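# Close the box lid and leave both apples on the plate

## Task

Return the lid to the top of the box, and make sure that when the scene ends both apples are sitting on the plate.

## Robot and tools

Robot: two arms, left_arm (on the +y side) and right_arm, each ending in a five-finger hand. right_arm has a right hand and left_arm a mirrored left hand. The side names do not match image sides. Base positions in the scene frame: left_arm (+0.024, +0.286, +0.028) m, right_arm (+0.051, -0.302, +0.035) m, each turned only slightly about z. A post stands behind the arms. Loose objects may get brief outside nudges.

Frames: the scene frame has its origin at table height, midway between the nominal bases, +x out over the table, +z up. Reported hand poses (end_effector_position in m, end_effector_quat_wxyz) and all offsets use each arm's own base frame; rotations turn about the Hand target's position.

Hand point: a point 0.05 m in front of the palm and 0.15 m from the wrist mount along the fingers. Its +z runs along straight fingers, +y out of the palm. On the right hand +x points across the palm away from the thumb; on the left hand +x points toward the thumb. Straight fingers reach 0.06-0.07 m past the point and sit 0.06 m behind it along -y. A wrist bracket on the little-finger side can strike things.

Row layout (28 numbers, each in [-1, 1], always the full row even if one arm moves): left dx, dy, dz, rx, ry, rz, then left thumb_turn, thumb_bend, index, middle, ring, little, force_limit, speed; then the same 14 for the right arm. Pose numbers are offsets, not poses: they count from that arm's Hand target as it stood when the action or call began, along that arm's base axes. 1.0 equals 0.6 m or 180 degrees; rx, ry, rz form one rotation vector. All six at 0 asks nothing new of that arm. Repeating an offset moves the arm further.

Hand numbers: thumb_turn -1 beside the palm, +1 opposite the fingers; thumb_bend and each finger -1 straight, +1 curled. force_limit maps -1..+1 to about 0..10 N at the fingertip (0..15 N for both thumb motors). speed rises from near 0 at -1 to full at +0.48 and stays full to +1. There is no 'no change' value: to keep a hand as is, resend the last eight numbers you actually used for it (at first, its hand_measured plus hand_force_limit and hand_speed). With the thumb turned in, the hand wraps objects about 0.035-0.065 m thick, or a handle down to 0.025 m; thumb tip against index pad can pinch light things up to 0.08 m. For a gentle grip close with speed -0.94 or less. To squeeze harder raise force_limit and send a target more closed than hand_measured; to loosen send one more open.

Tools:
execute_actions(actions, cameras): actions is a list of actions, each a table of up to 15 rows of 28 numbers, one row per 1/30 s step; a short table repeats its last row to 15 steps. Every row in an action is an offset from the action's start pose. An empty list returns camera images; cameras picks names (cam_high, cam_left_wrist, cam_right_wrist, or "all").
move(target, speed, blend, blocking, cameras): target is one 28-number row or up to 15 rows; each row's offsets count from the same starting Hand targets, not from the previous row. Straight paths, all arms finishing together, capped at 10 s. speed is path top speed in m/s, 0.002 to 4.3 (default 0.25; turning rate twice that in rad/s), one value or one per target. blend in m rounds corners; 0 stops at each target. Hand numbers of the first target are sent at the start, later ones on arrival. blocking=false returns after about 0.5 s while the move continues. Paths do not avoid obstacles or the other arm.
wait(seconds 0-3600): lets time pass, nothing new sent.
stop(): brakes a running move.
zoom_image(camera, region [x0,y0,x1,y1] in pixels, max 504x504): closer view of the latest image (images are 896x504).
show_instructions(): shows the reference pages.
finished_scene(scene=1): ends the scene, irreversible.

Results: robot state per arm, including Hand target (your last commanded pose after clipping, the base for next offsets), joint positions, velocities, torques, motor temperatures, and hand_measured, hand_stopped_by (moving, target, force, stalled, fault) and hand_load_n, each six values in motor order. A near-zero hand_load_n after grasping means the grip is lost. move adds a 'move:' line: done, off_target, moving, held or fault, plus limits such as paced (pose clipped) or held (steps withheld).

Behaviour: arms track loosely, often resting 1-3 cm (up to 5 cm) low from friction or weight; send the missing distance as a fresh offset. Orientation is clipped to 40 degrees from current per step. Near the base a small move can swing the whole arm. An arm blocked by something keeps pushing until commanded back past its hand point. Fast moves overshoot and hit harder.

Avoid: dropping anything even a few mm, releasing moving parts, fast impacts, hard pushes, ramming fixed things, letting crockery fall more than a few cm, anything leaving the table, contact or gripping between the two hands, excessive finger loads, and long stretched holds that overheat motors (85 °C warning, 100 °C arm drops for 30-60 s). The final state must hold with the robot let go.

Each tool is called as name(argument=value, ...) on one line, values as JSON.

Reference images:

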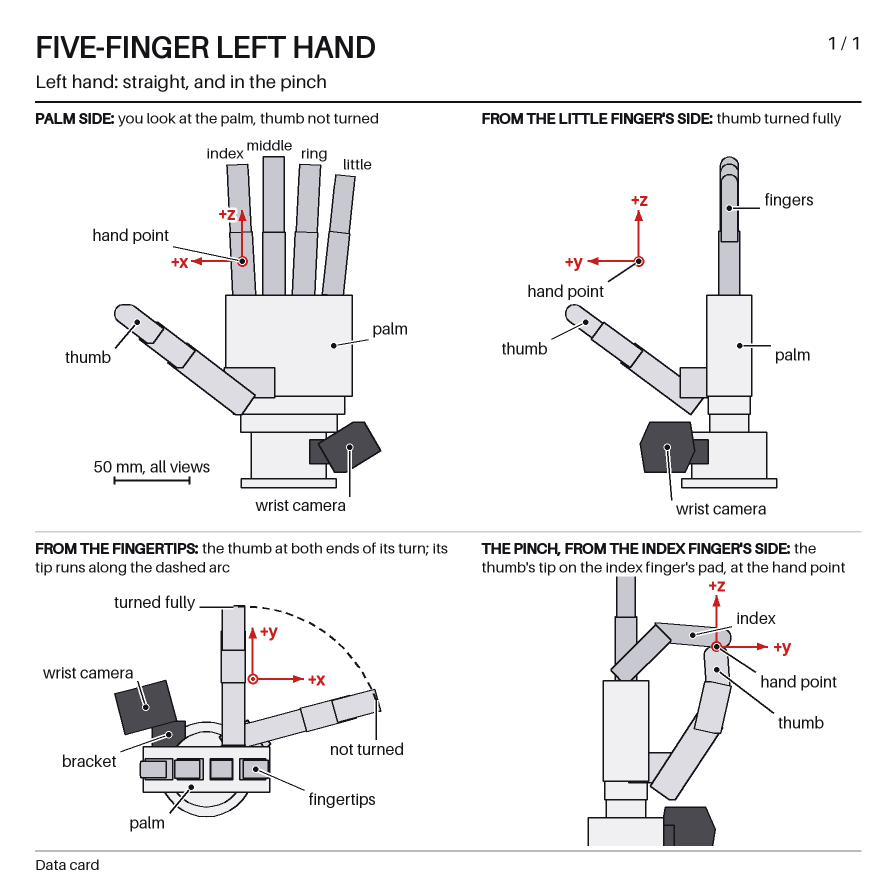

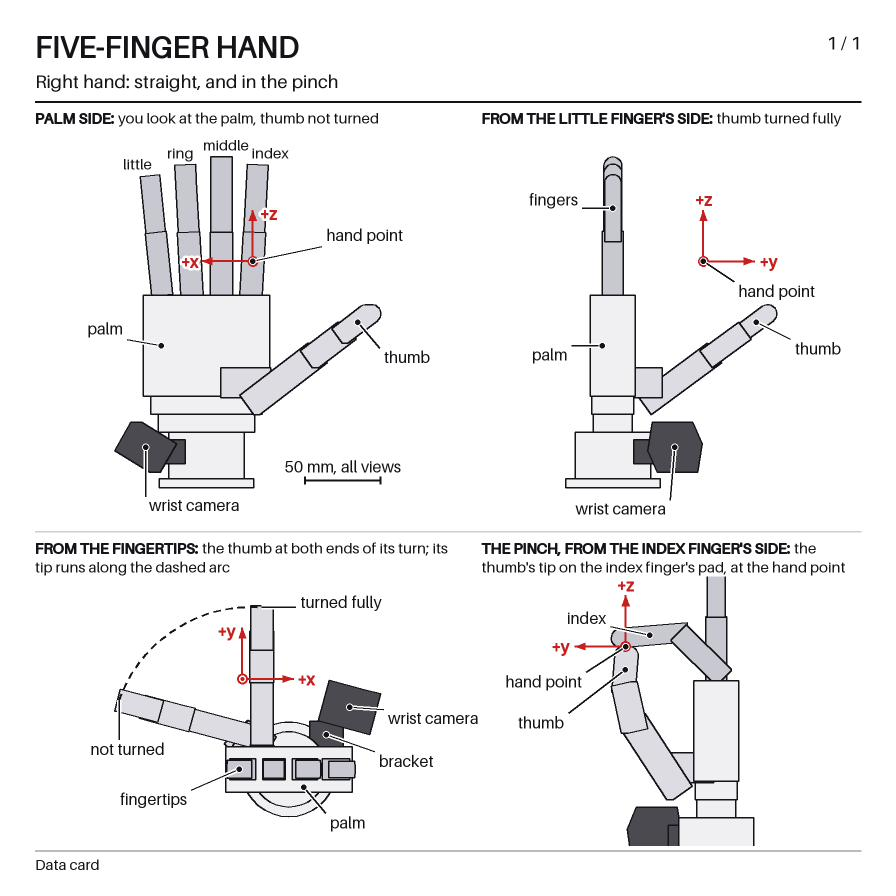

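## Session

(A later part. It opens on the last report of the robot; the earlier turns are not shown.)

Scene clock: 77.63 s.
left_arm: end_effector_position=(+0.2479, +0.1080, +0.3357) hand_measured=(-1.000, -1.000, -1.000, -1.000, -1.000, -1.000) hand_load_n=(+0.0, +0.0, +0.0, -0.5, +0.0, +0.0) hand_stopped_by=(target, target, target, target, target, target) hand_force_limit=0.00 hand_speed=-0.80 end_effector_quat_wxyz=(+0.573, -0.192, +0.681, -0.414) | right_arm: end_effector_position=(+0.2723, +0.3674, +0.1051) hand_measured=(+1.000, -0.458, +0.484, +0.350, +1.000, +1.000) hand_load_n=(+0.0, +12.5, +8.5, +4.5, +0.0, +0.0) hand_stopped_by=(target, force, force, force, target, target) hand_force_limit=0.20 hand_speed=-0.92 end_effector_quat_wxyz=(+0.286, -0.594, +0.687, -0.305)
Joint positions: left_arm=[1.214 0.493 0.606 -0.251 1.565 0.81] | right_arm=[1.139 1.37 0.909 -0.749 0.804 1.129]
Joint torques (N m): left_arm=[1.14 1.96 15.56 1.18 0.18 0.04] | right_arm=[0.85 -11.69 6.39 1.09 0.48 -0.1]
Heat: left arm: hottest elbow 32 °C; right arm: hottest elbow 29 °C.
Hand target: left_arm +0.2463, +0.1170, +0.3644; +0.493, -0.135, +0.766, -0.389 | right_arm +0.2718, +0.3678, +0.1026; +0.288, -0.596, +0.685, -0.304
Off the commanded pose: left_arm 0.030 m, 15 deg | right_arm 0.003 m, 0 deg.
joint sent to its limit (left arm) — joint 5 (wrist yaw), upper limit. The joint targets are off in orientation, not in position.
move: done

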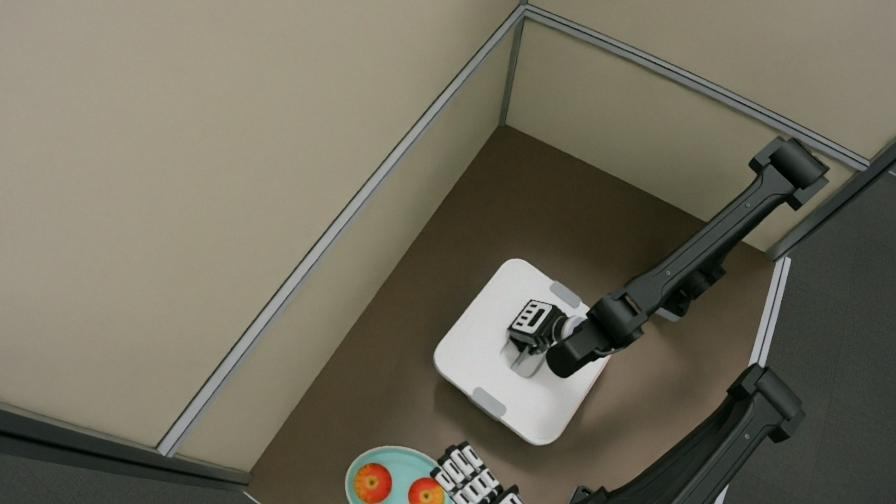

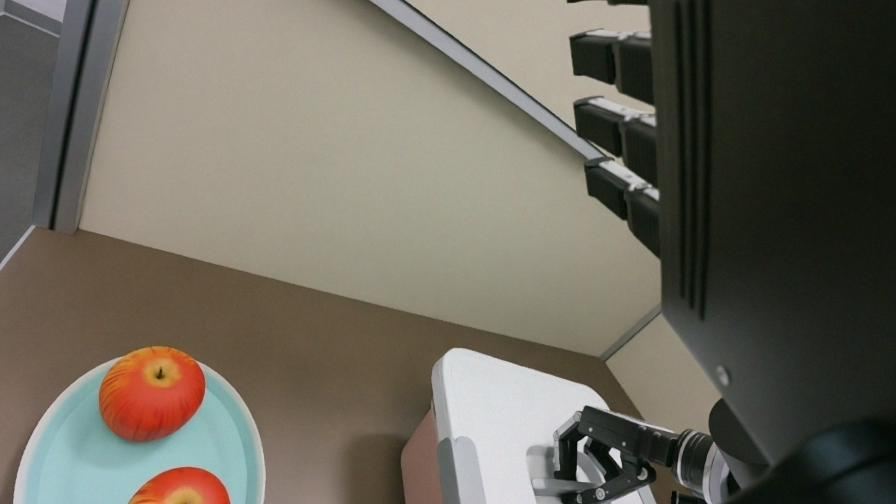

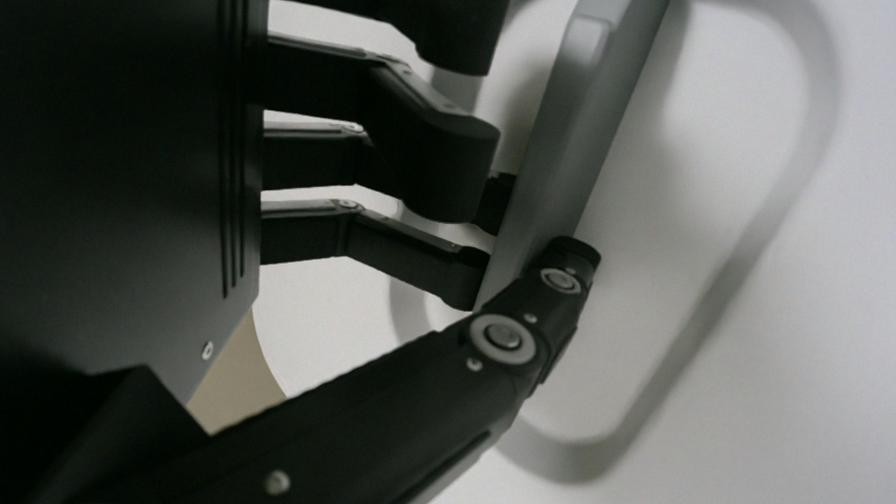

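zoom_image(camera="cam_left_wrist", region=[400, 340, 500, 504])

zoom_image(camera="cam_high", region=[485, 330, 625, 460])

Scaled by 3.073.

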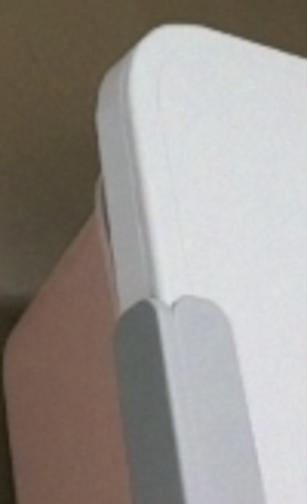

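Scaled by 3.600.

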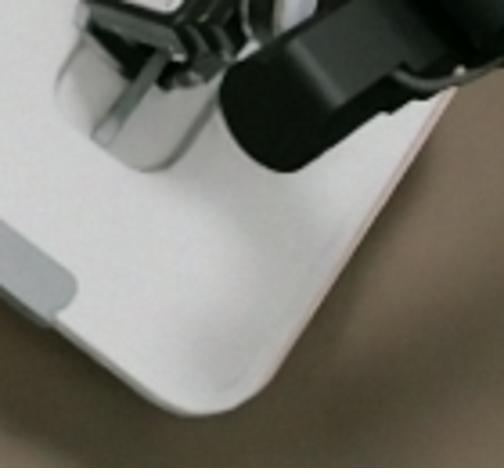

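move(target=[0,0,0,0,0,0,-1,-1,-1,-1,-1,-1,0,-0.8,0,0,-0.013,0,0.005,0,1,-0.2,0.52,0.52,1,1,0.2,-0.92], cameras=["cam_left_wrist","cam_high"], speed=0.04)

zoom_image(camera="cam_high", region=[485, 330, 625, 460])

zoom_image(camera="cam_left_wrist", region=[400, 340, 500, 504])

Scene clock: 78.63 s.
left_arm: end_effector_position=(+0.2479, +0.1080, +0.3357) hand_measured=(-1.000, -1.000, -1.000, -1.000, -1.000, -1.000) hand_load_n=(+0.0, +0.0, +0.0, +0.0, +0.0, +0.0) hand_stopped_by=(target, target, target, target, target, target) hand_force_limit=0.00 hand_speed=-0.80 end_effector_quat_wxyz=(+0.573, -0.192, +0.681, -0.414) | right_arm: end_effector_position=(+0.2703, +0.3686, +0.1021) hand_measured=(+1.000, -0.458, +0.484, +0.350, +1.000, +1.000) hand_load_n=(+0.0, +12.5, +8.5, +4.5, +0.0, +0.0) hand_stopped_by=(target, force, force, force, target, target) hand_force_limit=0.20 hand_speed=-0.92 end_effector_quat_wxyz=(+0.286, -0.597, +0.688, -0.298)
Joint positions: left_arm=[1.214 0.493 0.606 -0.251 1.565 0.81] | right_arm=[1.137 1.37 0.903 -0.738 0.788 1.125]
Joint torques (N m): left_arm=[1.14 1.96 15.54 1.2 0.19 0.05] | right_arm=[0.5 -10.11 6.41 1.18 0.5 -0.07]
Heat: left arm: hottest elbow 32 °C; right arm: hottest elbow 28 °C.
Hand target: left_arm +0.2463, +0.1170, +0.3644; +0.493, -0.135, +0.766, -0.389 | right_arm +0.2719, +0.3678, +0.0949; +0.283, -0.598, +0.687, -0.299
Off the commanded pose: left_arm 0.030 m, 15 deg | right_arm 0.007 m, 0 deg.
joint sent to its limit (left arm) — joint 5 (wrist yaw), upper limit. The joint targets are off in orientation, not in position.
move: done
Images, in order (width x height): cam_high 896x504, cam_left_wrist 896x504.

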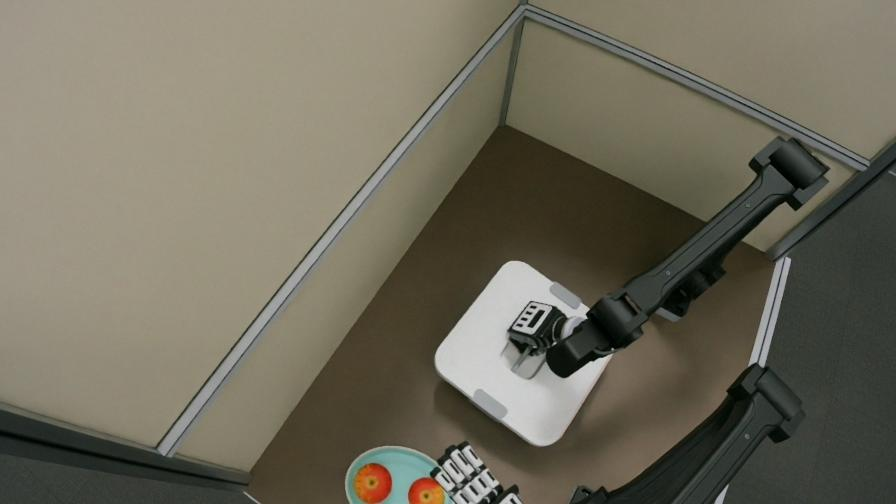

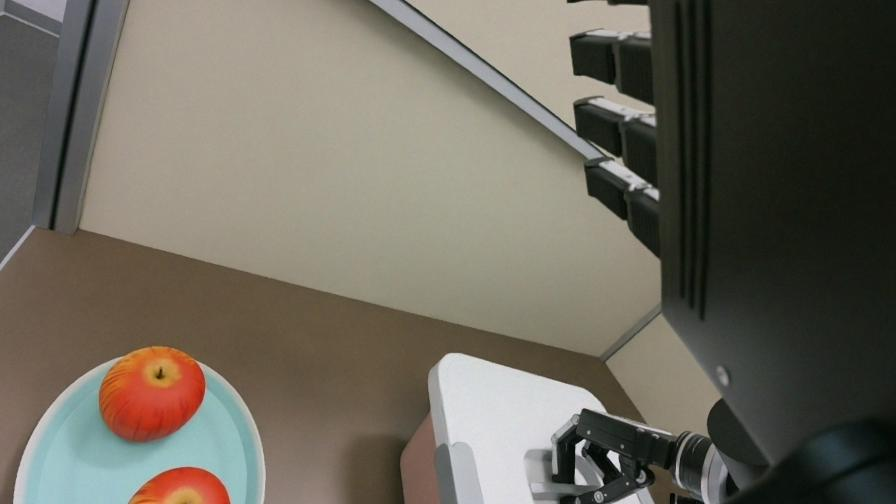

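Scaled by 3.600.

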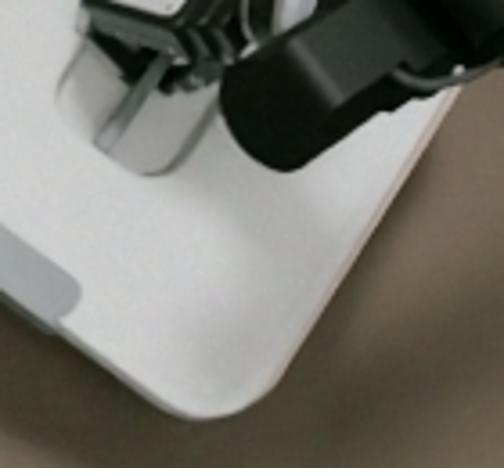

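Scaled by 3.073.

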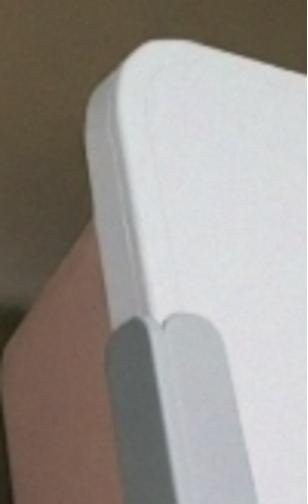

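move(target=[0,0,0,0,0,0,-1,-1,-1,-1,-1,-1,0,-0.8,0,0,-0.012,0,0,0,1,-0.2,0.52,0.52,1,1,0.2,-0.92], cameras=["cam_left_wrist","cam_high"], speed=0.04)

zoom_image(camera="cam_high", region=[420, 240, 630, 450])

zoom_image(camera="cam_left_wrist", region=[400, 340, 500, 504])

Scene clock: 79.53 s.
left_arm: end_effector_position=(+0.2479, +0.1080, +0.3357) hand_measured=(-1.000, -1.000, -1.000, -1.000, -1.000, -1.000) hand_load_n=(+0.0, +0.0, +0.0, +0.0, +0.0, -0.5) hand_stopped_by=(target, target, target, target, target, target) hand_force_limit=0.00 hand_speed=-0.80 end_effector_quat_wxyz=(+0.573, -0.192, +0.681, -0.414) | right_arm: end_effector_position=(+0.2709, +0.3691, +0.0950) hand_measured=(+1.000, -0.458, +0.484, +0.350, +1.000, +1.000) hand_load_n=(+0.0, +12.5, +10.0, +5.5, +0.0, +0.0) hand_stopped_by=(target, force, force, force, target, target) hand_force_limit=0.20 hand_speed=-0.92 end_effector_quat_wxyz=(+0.286, -0.597, +0.688, -0.298)
Joint positions: left_arm=[1.214 0.493 0.606 -0.251 1.565 0.81] | right_arm=[1.136 1.38 0.892 -0.716 0.787 1.124]
Joint torques (N m): left_arm=[1.14 1.9 15.54 1.2 0.18 0.04] | right_arm=[0.5 -10.52 6.37 1.16 0.54 -0.07]
Motor temperatures (°C): left_arm=[22 22 33 23 20 22] | right_arm=[24 23 28 22 21 23]
Heat: left arm: hottest elbow 33 °C; right arm: hottest elbow 28 °C.
Hand target: left_arm +0.2463, +0.1170, +0.3644; +0.493, -0.135, +0.766, -0.389 | right_arm +0.2720, +0.3678, +0.0877; +0.283, -0.598, +0.688, -0.299
Off the commanded pose: left_arm 0.030 m, 15 deg | right_arm 0.008 m, 0 deg.
joint sent to its limit (left arm) — joint 5 (wrist yaw), upper limit. The joint targets are off in orientation, not in position.
move: done
Images, in order (width x height): cam_high 896x504, cam_left_wrist 896x504.

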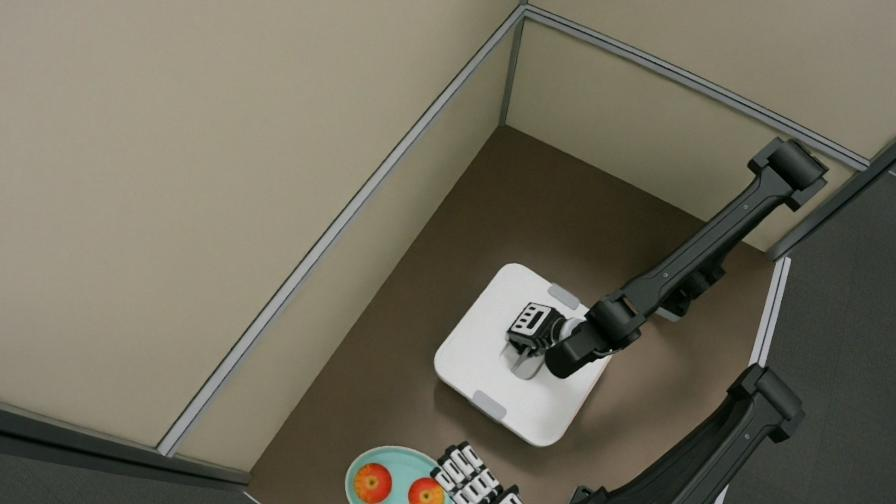

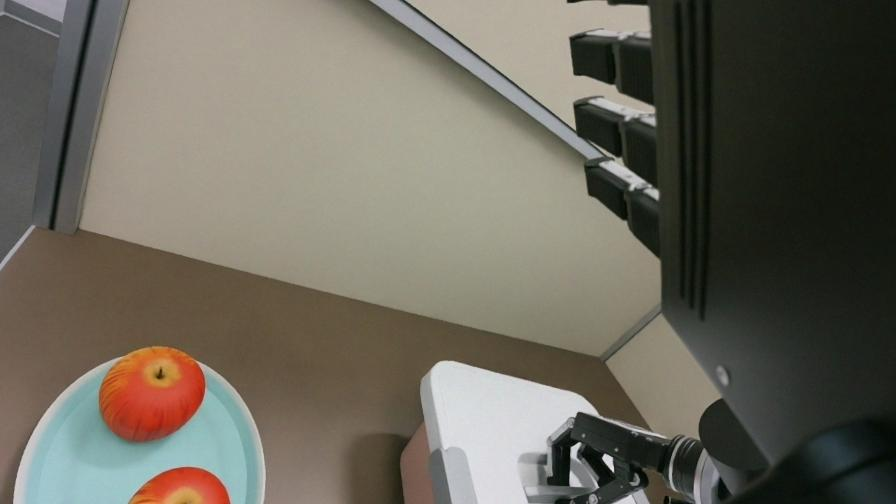

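Scaled by 2.400.

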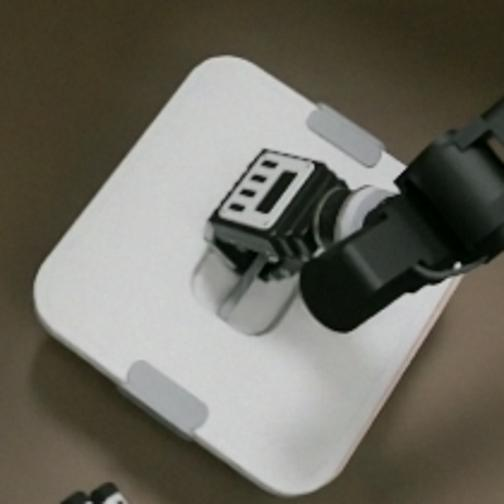

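Scaled by 3.073.

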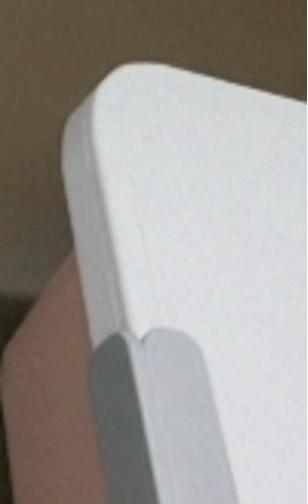

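move(target=[0,0,0,0,0,0,-1,-1,-1,-1,-1,-1,0,-0.8,0,0,-0.012,0,0,0,1,-0.2,0.52,0.52,1,1,0.2,-0.92], cameras=["cam_left_wrist","cam_high"], speed=0.04)

zoom_image(camera="cam_high", region=[420, 240, 630, 450])

zoom_image(camera="cam_left_wrist", region=[400, 340, 500, 504])

Scene clock: 81.37 s.
left_arm: end_effector_position=(+0.2479, +0.1080, +0.3357) hand_measured=(-1.000, -1.000, -1.000, -1.000, -1.000, -1.000) hand_load_n=(+0.0, +0.0, +0.0, +0.0, -0.5, +0.0) hand_stopped_by=(target, target, target, target, target, target) hand_force_limit=0.00 hand_speed=-0.80 end_effector_quat_wxyz=(+0.573, -0.192, +0.681, -0.414) | right_arm: end_effector_position=(+0.2708, +0.3696, +0.0906) hand_measured=(+1.000, -0.458, +0.484, +0.350, +1.000, +1.000) hand_load_n=(+0.0, +12.5, +11.0, +6.0, +0.0, +0.0) hand_stopped_by=(target, force, force, force, target, target) hand_force_limit=0.20 hand_speed=-0.92 end_effector_quat_wxyz=(+0.287, -0.597, +0.688, -0.296)
Joint positions: left_arm=[1.214 0.493 0.606 -0.251 1.565 0.81] | right_arm=[1.136 1.385 0.884 -0.698 0.785 1.123]
Joint torques (N m): left_arm=[1.14 1.9 15.54 1.18 0.18 0.04] | right_arm=[0.44 -10.05 6.02 1.18 0.59 -0.07]
Heat: left arm: hottest elbow 33 °C; right arm: hottest elbow 28 °C.
Hand target: left_arm +0.2463, +0.1170, +0.3644; +0.493, -0.135, +0.766, -0.389 | right_arm +0.2719, +0.3678, +0.0805; +0.283, -0.598, +0.687, -0.299
Off the commanded pose: left_arm 0.030 m, 15 deg | right_arm 0.010 m, 1 deg.
joint sent to its limit (left arm) — joint 5 (wrist yaw), upper limit. The joint targets are off in orientation, not in position.
move: done
Images, in order (width x height): cam_high 896x504, cam_left_wrist 896x504.

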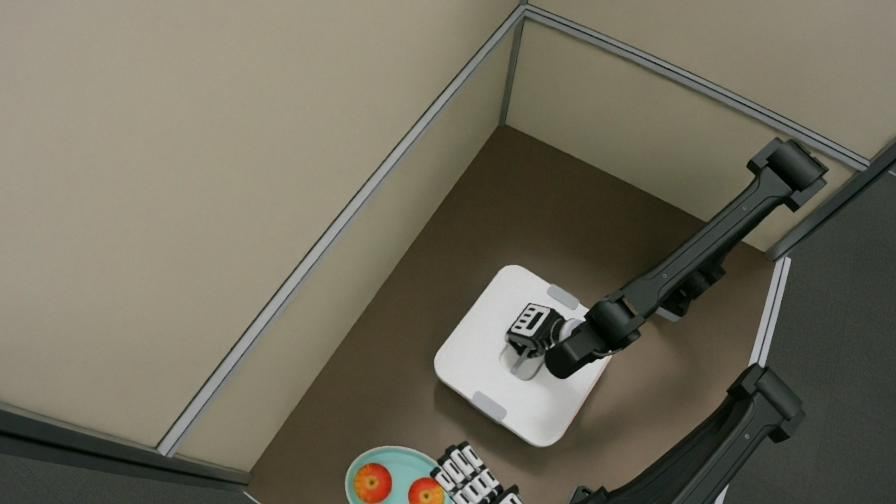

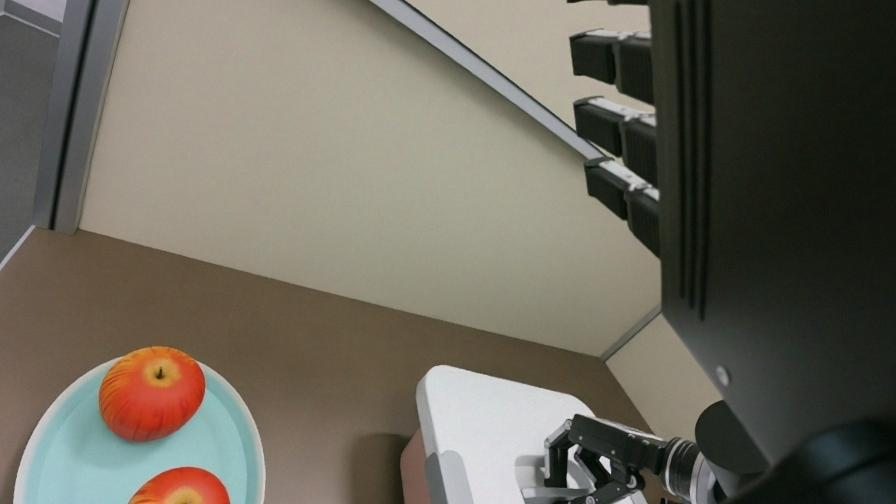

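Scaled by 2.400.

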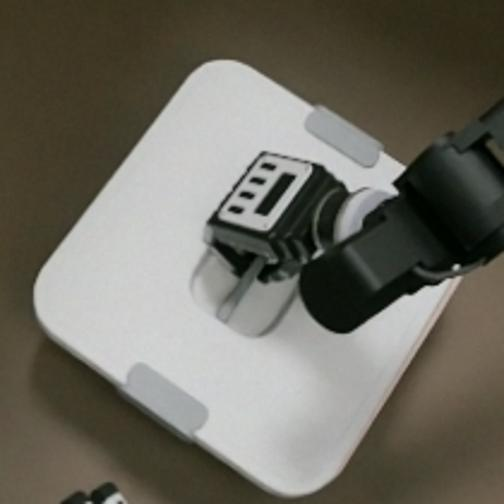

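Scaled by 3.073.

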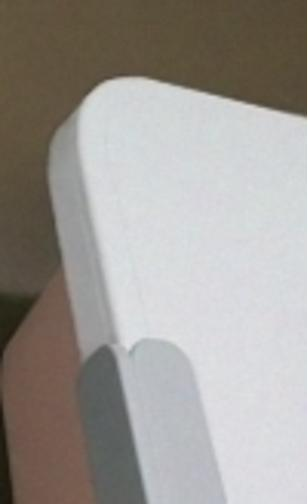

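zoom_image(camera="cam_high", region=[425, 250, 515, 340])

zoom_image(camera="cam_high", region=[500, 250, 600, 320])

zoom_image(camera="cam_high", region=[425, 360, 555, 460])

zoom_image(camera="cam_high", region=[540, 340, 630, 430])

Scaled by 5.600.

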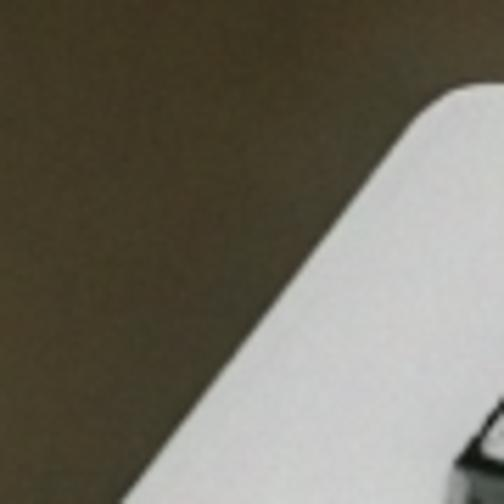

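Scaled by 5.040.

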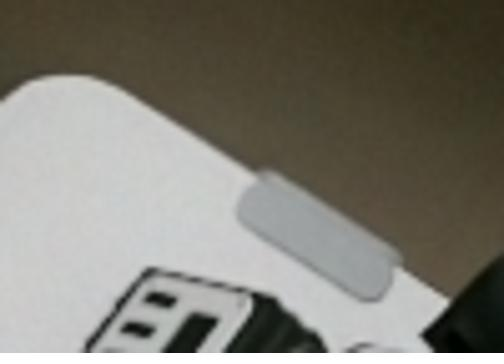

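Scaled by 3.877.

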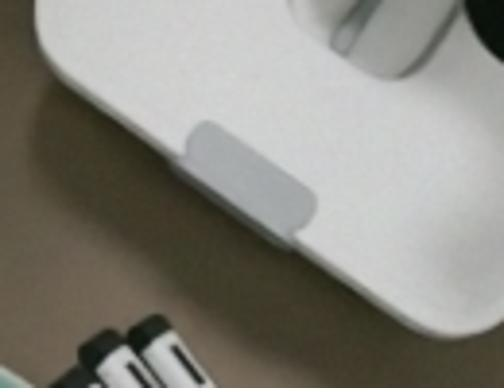

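Scaled by 5.600.

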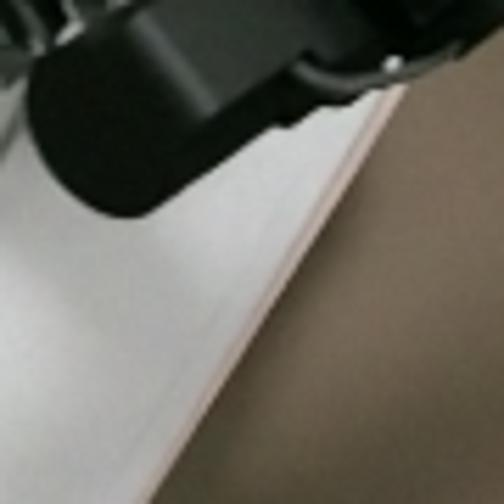

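move(target=[0,0,0,0,0,0,-1,-1,-1,-1,-1,-1,0,-0.8,0.004,0.024,0.111,0.019,-0.005,0,1,-0.2,0.52,0.52,1,1,0.2,-0.92], cameras=["cam_left_wrist","cam_high"], speed=0.06)

zoom_image(camera="cam_high", region=[425, 330, 495, 400])

zoom_image(camera="cam_high", region=[490, 380, 570, 460])

zoom_image(camera="cam_high", region=[540, 340, 630, 430])

zoom_image(camera="cam_left_wrist", region=[380, 310, 560, 504])

Scene clock: 85.70 s.
left_arm: end_effector_position=(+0.2479, +0.1080, +0.3357) hand_measured=(-1.000, -1.000, -1.000, -1.000, -1.000, -1.000) hand_load_n=(-0.5, +0.0, +0.0, +0.0, +0.0, +0.0) hand_stopped_by=(target, target, target, target, target, target) hand_force_limit=0.00 hand_speed=-0.80 end_effector_quat_wxyz=(+0.573, -0.192, +0.681, -0.414) | right_arm: end_effector_position=(+0.2653, +0.3618, +0.1129) hand_measured=(+1.000, -0.458, +0.484, +0.350, +1.000, +1.000) hand_load_n=(+0.0, +13.0, +6.5, +3.5, +0.0, +0.0) hand_stopped_by=(target, force, force, force, target, target) hand_force_limit=0.20 hand_speed=-0.92 end_effector_quat_wxyz=(+0.276, -0.603, +0.687, -0.297)
Joint positions: left_arm=[1.214 0.493 0.606 -0.251 1.565 0.81] | right_arm=[1.136 1.343 0.917 -0.799 0.776 1.123]
Joint torques (N m): left_arm=[1.14 1.9 15.54 1.2 0.18 0.05] | right_arm=[1.03 -12.86 11.15 0.18 0.62 0.05]
Heat: left arm: hottest elbow 34 °C; right arm: hottest elbow 28 °C.
Hand target: left_arm +0.2463, +0.1170, +0.3644; +0.493, -0.135, +0.766, -0.389 | right_arm +0.2744, +0.3822, +0.1471; +0.306, -0.587, +0.694, -0.283
Off the commanded pose: left_arm 0.030 m, 15 deg | right_arm 0.041 m, 4 deg.
joint sent to its limit (left arm) — joint 5 (wrist yaw), upper limit. The joint targets are off in orientation, not in position.
move: off_target (right_arm)
Images, in order (width x height): cam_high 896x504, cam_left_wrist 896x504.

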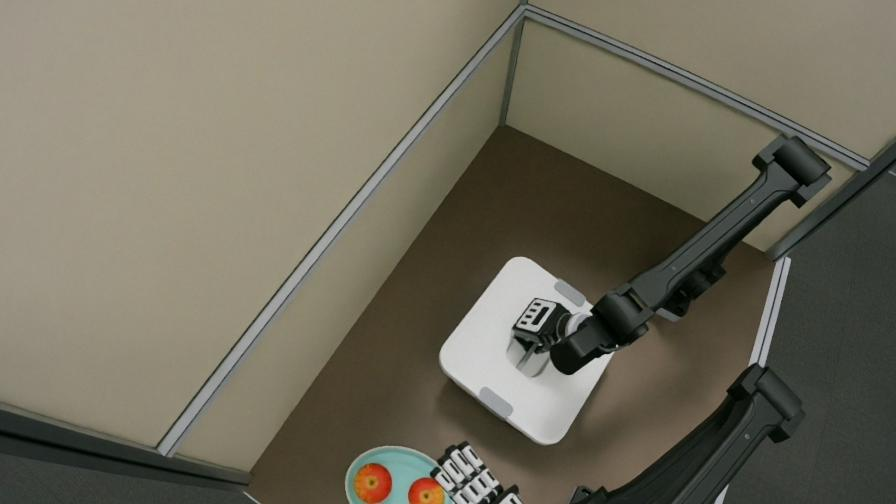

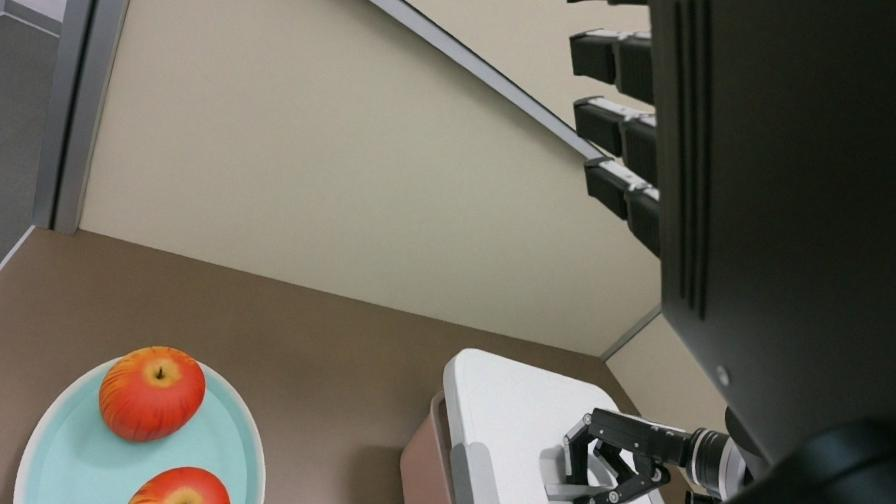

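Scaled by 7.200.

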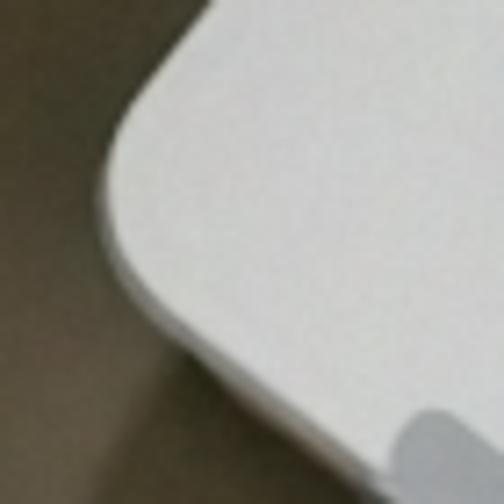

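Scaled by 6.300.

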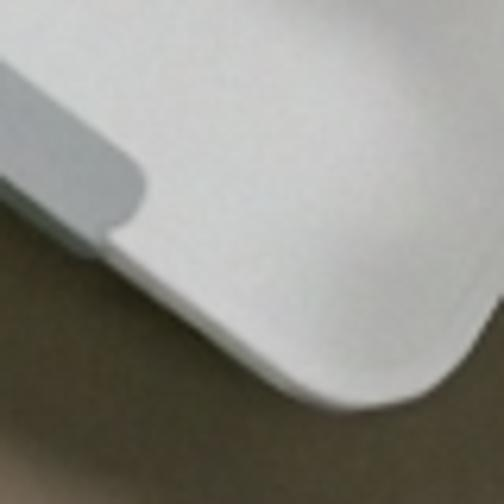

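Scaled by 5.600.

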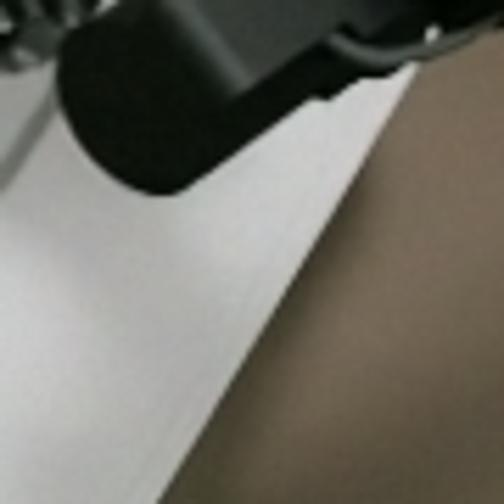

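Scaled by 2.598.

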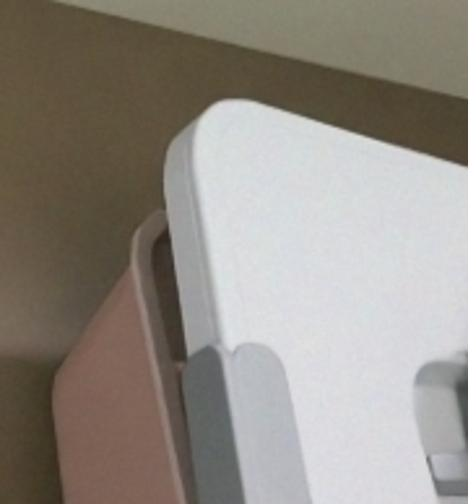

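move(target=[[0,0,0,0,0,0,-1,-1,-1,-1,-1,-1,0,-0.8,-0.022,-0.027,-0.06,-0.019,0.005,0,1,-0.2,0.52,0.52,1,1,0.2,-0.92]], speed=0.05, cameras=["cam_high","cam_left_wrist"])

Scene clock: 87.67 s.
left_arm: end_effector_position=(+0.2479, +0.1080, +0.3357) hand_measured=(-1.000, -1.000, -1.000, -1.000, -1.000, -1.000) hand_load_n=(+0.0, +0.0, +0.0, +0.0, +0.0, +0.0) hand_stopped_by=(target, target, target, target, target, target) hand_force_limit=0.00 hand_speed=-0.80 end_effector_quat_wxyz=(+0.573, -0.192, +0.681, -0.414) | right_arm: end_effector_position=(+0.2633, +0.3641, +0.1142) hand_measured=(+1.000, -0.458, +0.484, +0.350, +1.000, +1.000) hand_load_n=(+0.0, +13.0, +6.0, +4.0, +0.0, +0.5) hand_stopped_by=(target, force, force, force, target, target) hand_force_limit=0.20 hand_speed=-0.92 end_effector_quat_wxyz=(+0.280, -0.602, +0.686, -0.299)
Joint positions: left_arm=[1.214 0.493 0.606 -0.251 1.565 0.81] | right_arm=[1.147 1.343 0.917 -0.799 0.788 1.133]
Joint torques (N m): left_arm=[1.14 1.96 15.54 1.2 0.19 0.04] | right_arm=[1.55 -10.58 6.6 0.69 0.79 0.11]
Heat: left arm: hottest elbow 34 °C; right arm: hottest elbow 29 °C.
Hand target: left_arm +0.2463, +0.1170, +0.3644; +0.493, -0.135, +0.766, -0.389 | right_arm +0.2611, +0.3661, +0.1111; +0.283, -0.598, +0.687, -0.299
Off the commanded pose: left_arm 0.030 m, 15 deg | right_arm 0.004 m, 1 deg.
joint sent to its limit (left arm) — joint 5 (wrist yaw), upper limit. The joint targets are off in orientation, not in position.
move: done

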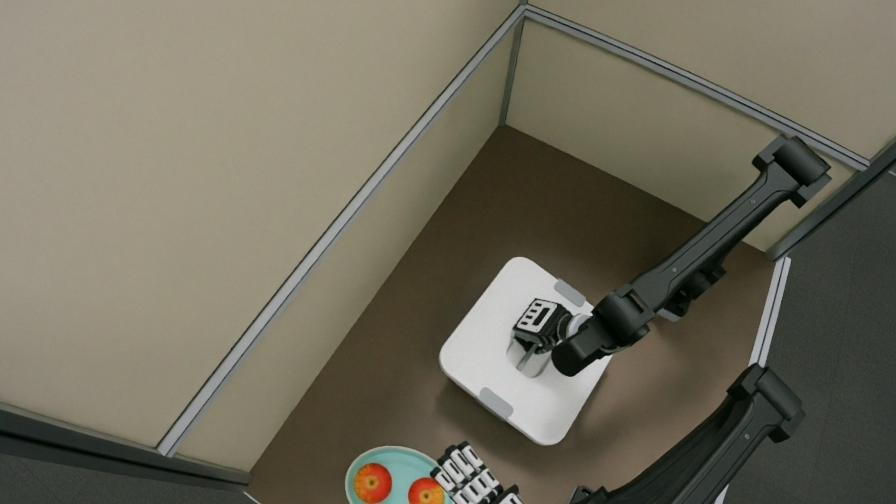

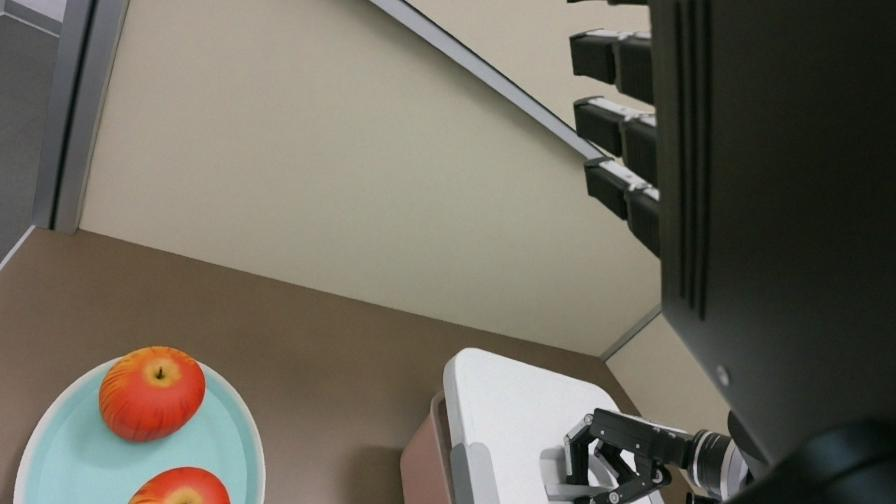

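zoom_image(camera="cam_high", region=[420, 240, 640, 460])

zoom_image(camera="cam_left_wrist", region=[380, 330, 560, 504])

Scaled by 2.291.

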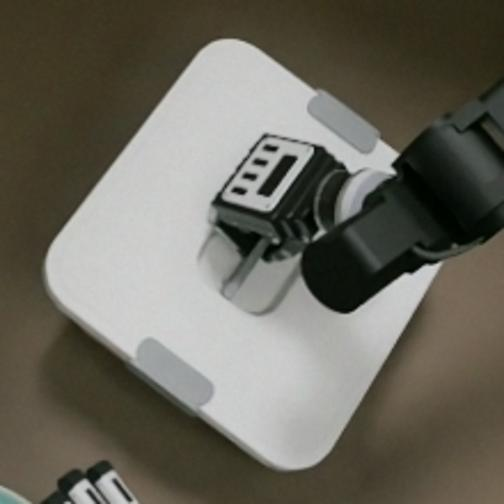

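Scaled by 2.800.

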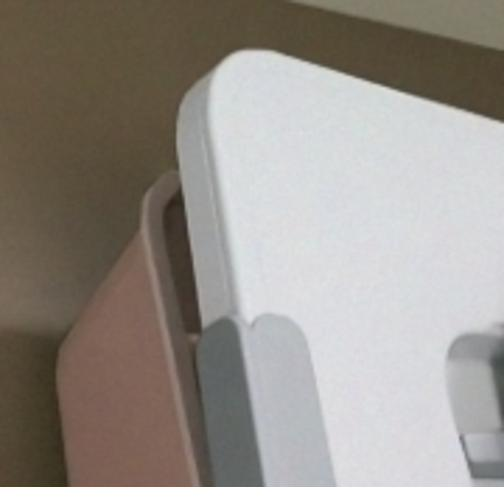

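move(target=[[0,0,0,0,0,0,-1,-1,-1,-1,-1,-1,0,-0.8,0,0,-0.025,0,0,0,1,-0.2,0.52,0.52,1,1,0.2,-0.92]], speed=0.05, cameras=["cam_high","cam_left_wrist"])

zoom_image(camera="cam_high", region=[420, 240, 640, 460])

zoom_image(camera="cam_left_wrist", region=[380, 330, 560, 504])

Scene clock: 88.80 s.
left_arm: end_effector_position=(+0.2479, +0.1080, +0.3357) hand_measured=(-1.000, -1.000, -1.000, -1.000, -1.000, -1.000) hand_load_n=(+0.0, +0.0, +0.0, +0.0, +0.0, +0.0) hand_stopped_by=(target, target, target, target, target, target) hand_force_limit=0.00 hand_speed=-0.80 end_effector_quat_wxyz=(+0.573, -0.192, +0.681, -0.414) | right_arm: end_effector_position=(+0.2624, +0.3620, +0.0994) hand_measured=(+1.000, -0.458, +0.484, +0.350, +1.000, +1.000) hand_load_n=(+0.0, +12.5, +8.5, +5.0, +0.0, +0.0) hand_stopped_by=(target, force, force, force, target, target) hand_force_limit=0.20 hand_speed=-0.92 end_effector_quat_wxyz=(+0.277, -0.601, +0.686, -0.301)
Joint positions: left_arm=[1.214 0.493 0.606 -0.251 1.565 0.81] | right_arm=[1.147 1.36 0.892 -0.767 0.788 1.139]
Joint torques (N m): left_arm=[1.2 1.96 15.54 1.18 0.19 0.05] | right_arm=[1.44 -10.52 6.57 1.13 0.81 0.11]
Heat: left arm: hottest elbow 34 °C; right arm: hottest elbow 29 °C.
Hand target: left_arm +0.2463, +0.1170, +0.3644; +0.493, -0.135, +0.766, -0.389 | right_arm +0.2612, +0.3660, +0.0961; +0.283, -0.598, +0.687, -0.299
Off the commanded pose: left_arm 0.030 m, 15 deg | right_arm 0.005 m, 1 deg.
joint sent to its limit (left arm) — joint 5 (wrist yaw), upper limit. The joint targets are off in orientation, not in position.
move: done

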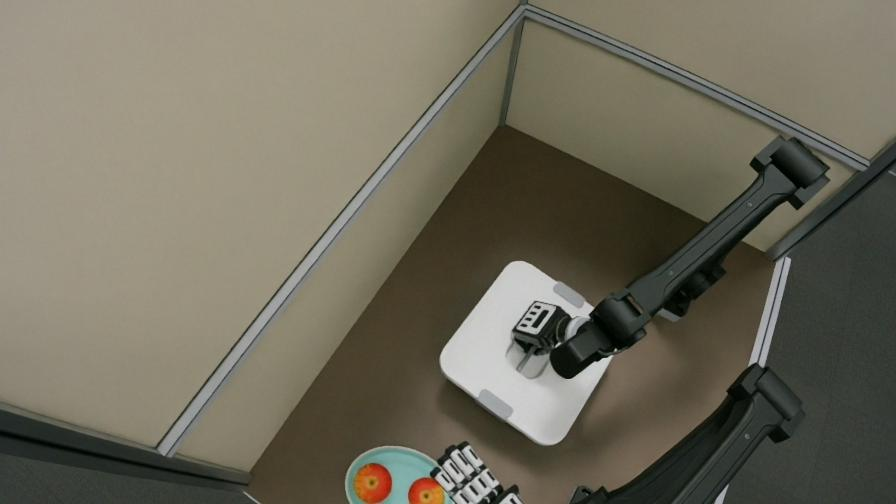

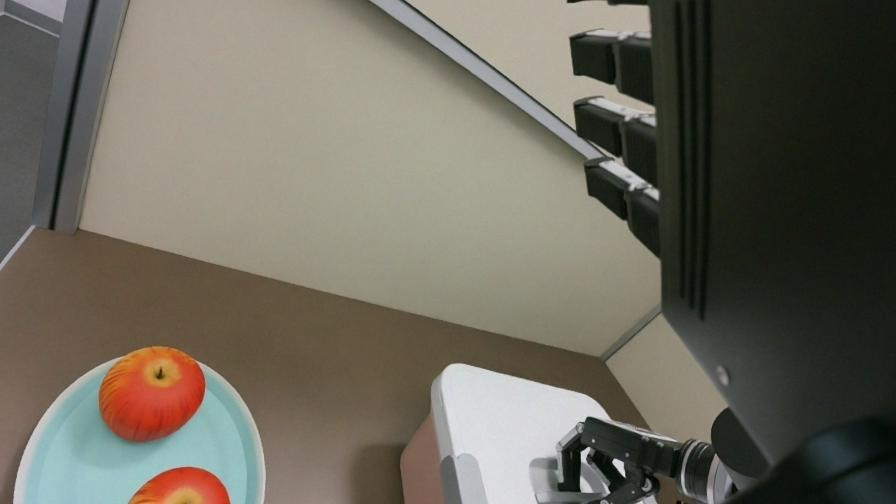

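Scaled by 2.291.

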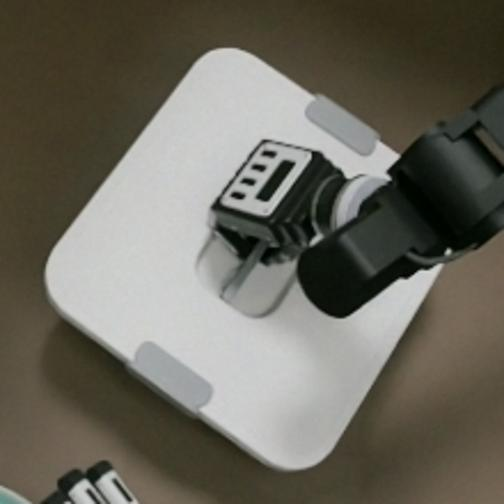

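Scaled by 2.800.

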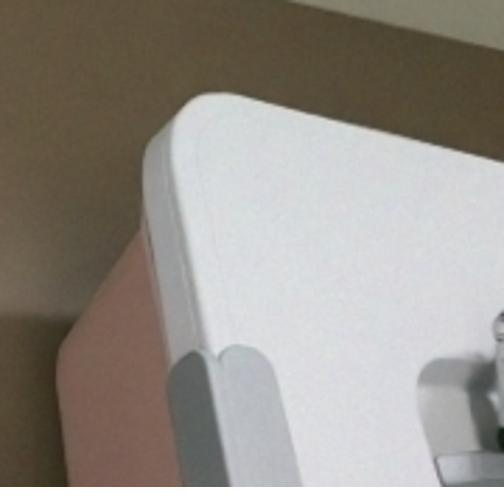

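zoom_image(camera="cam_high", region=[530, 330, 640, 440])

zoom_image(camera="cam_high", region=[430, 350, 550, 470])

Scaled by 4.582.

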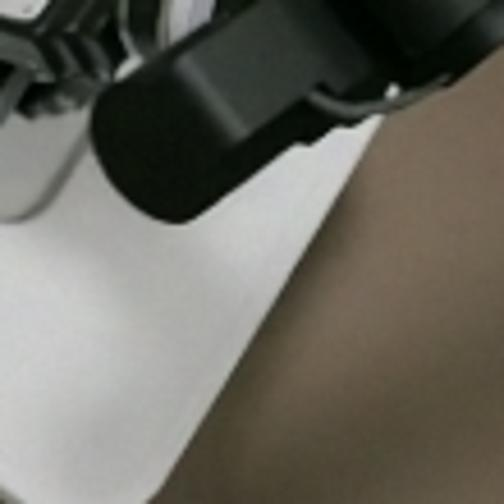

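Scaled by 4.200.

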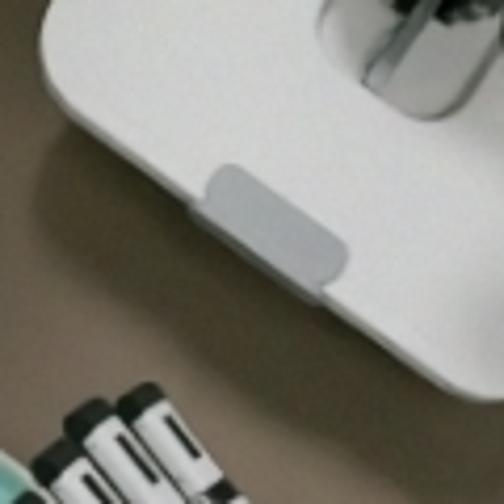

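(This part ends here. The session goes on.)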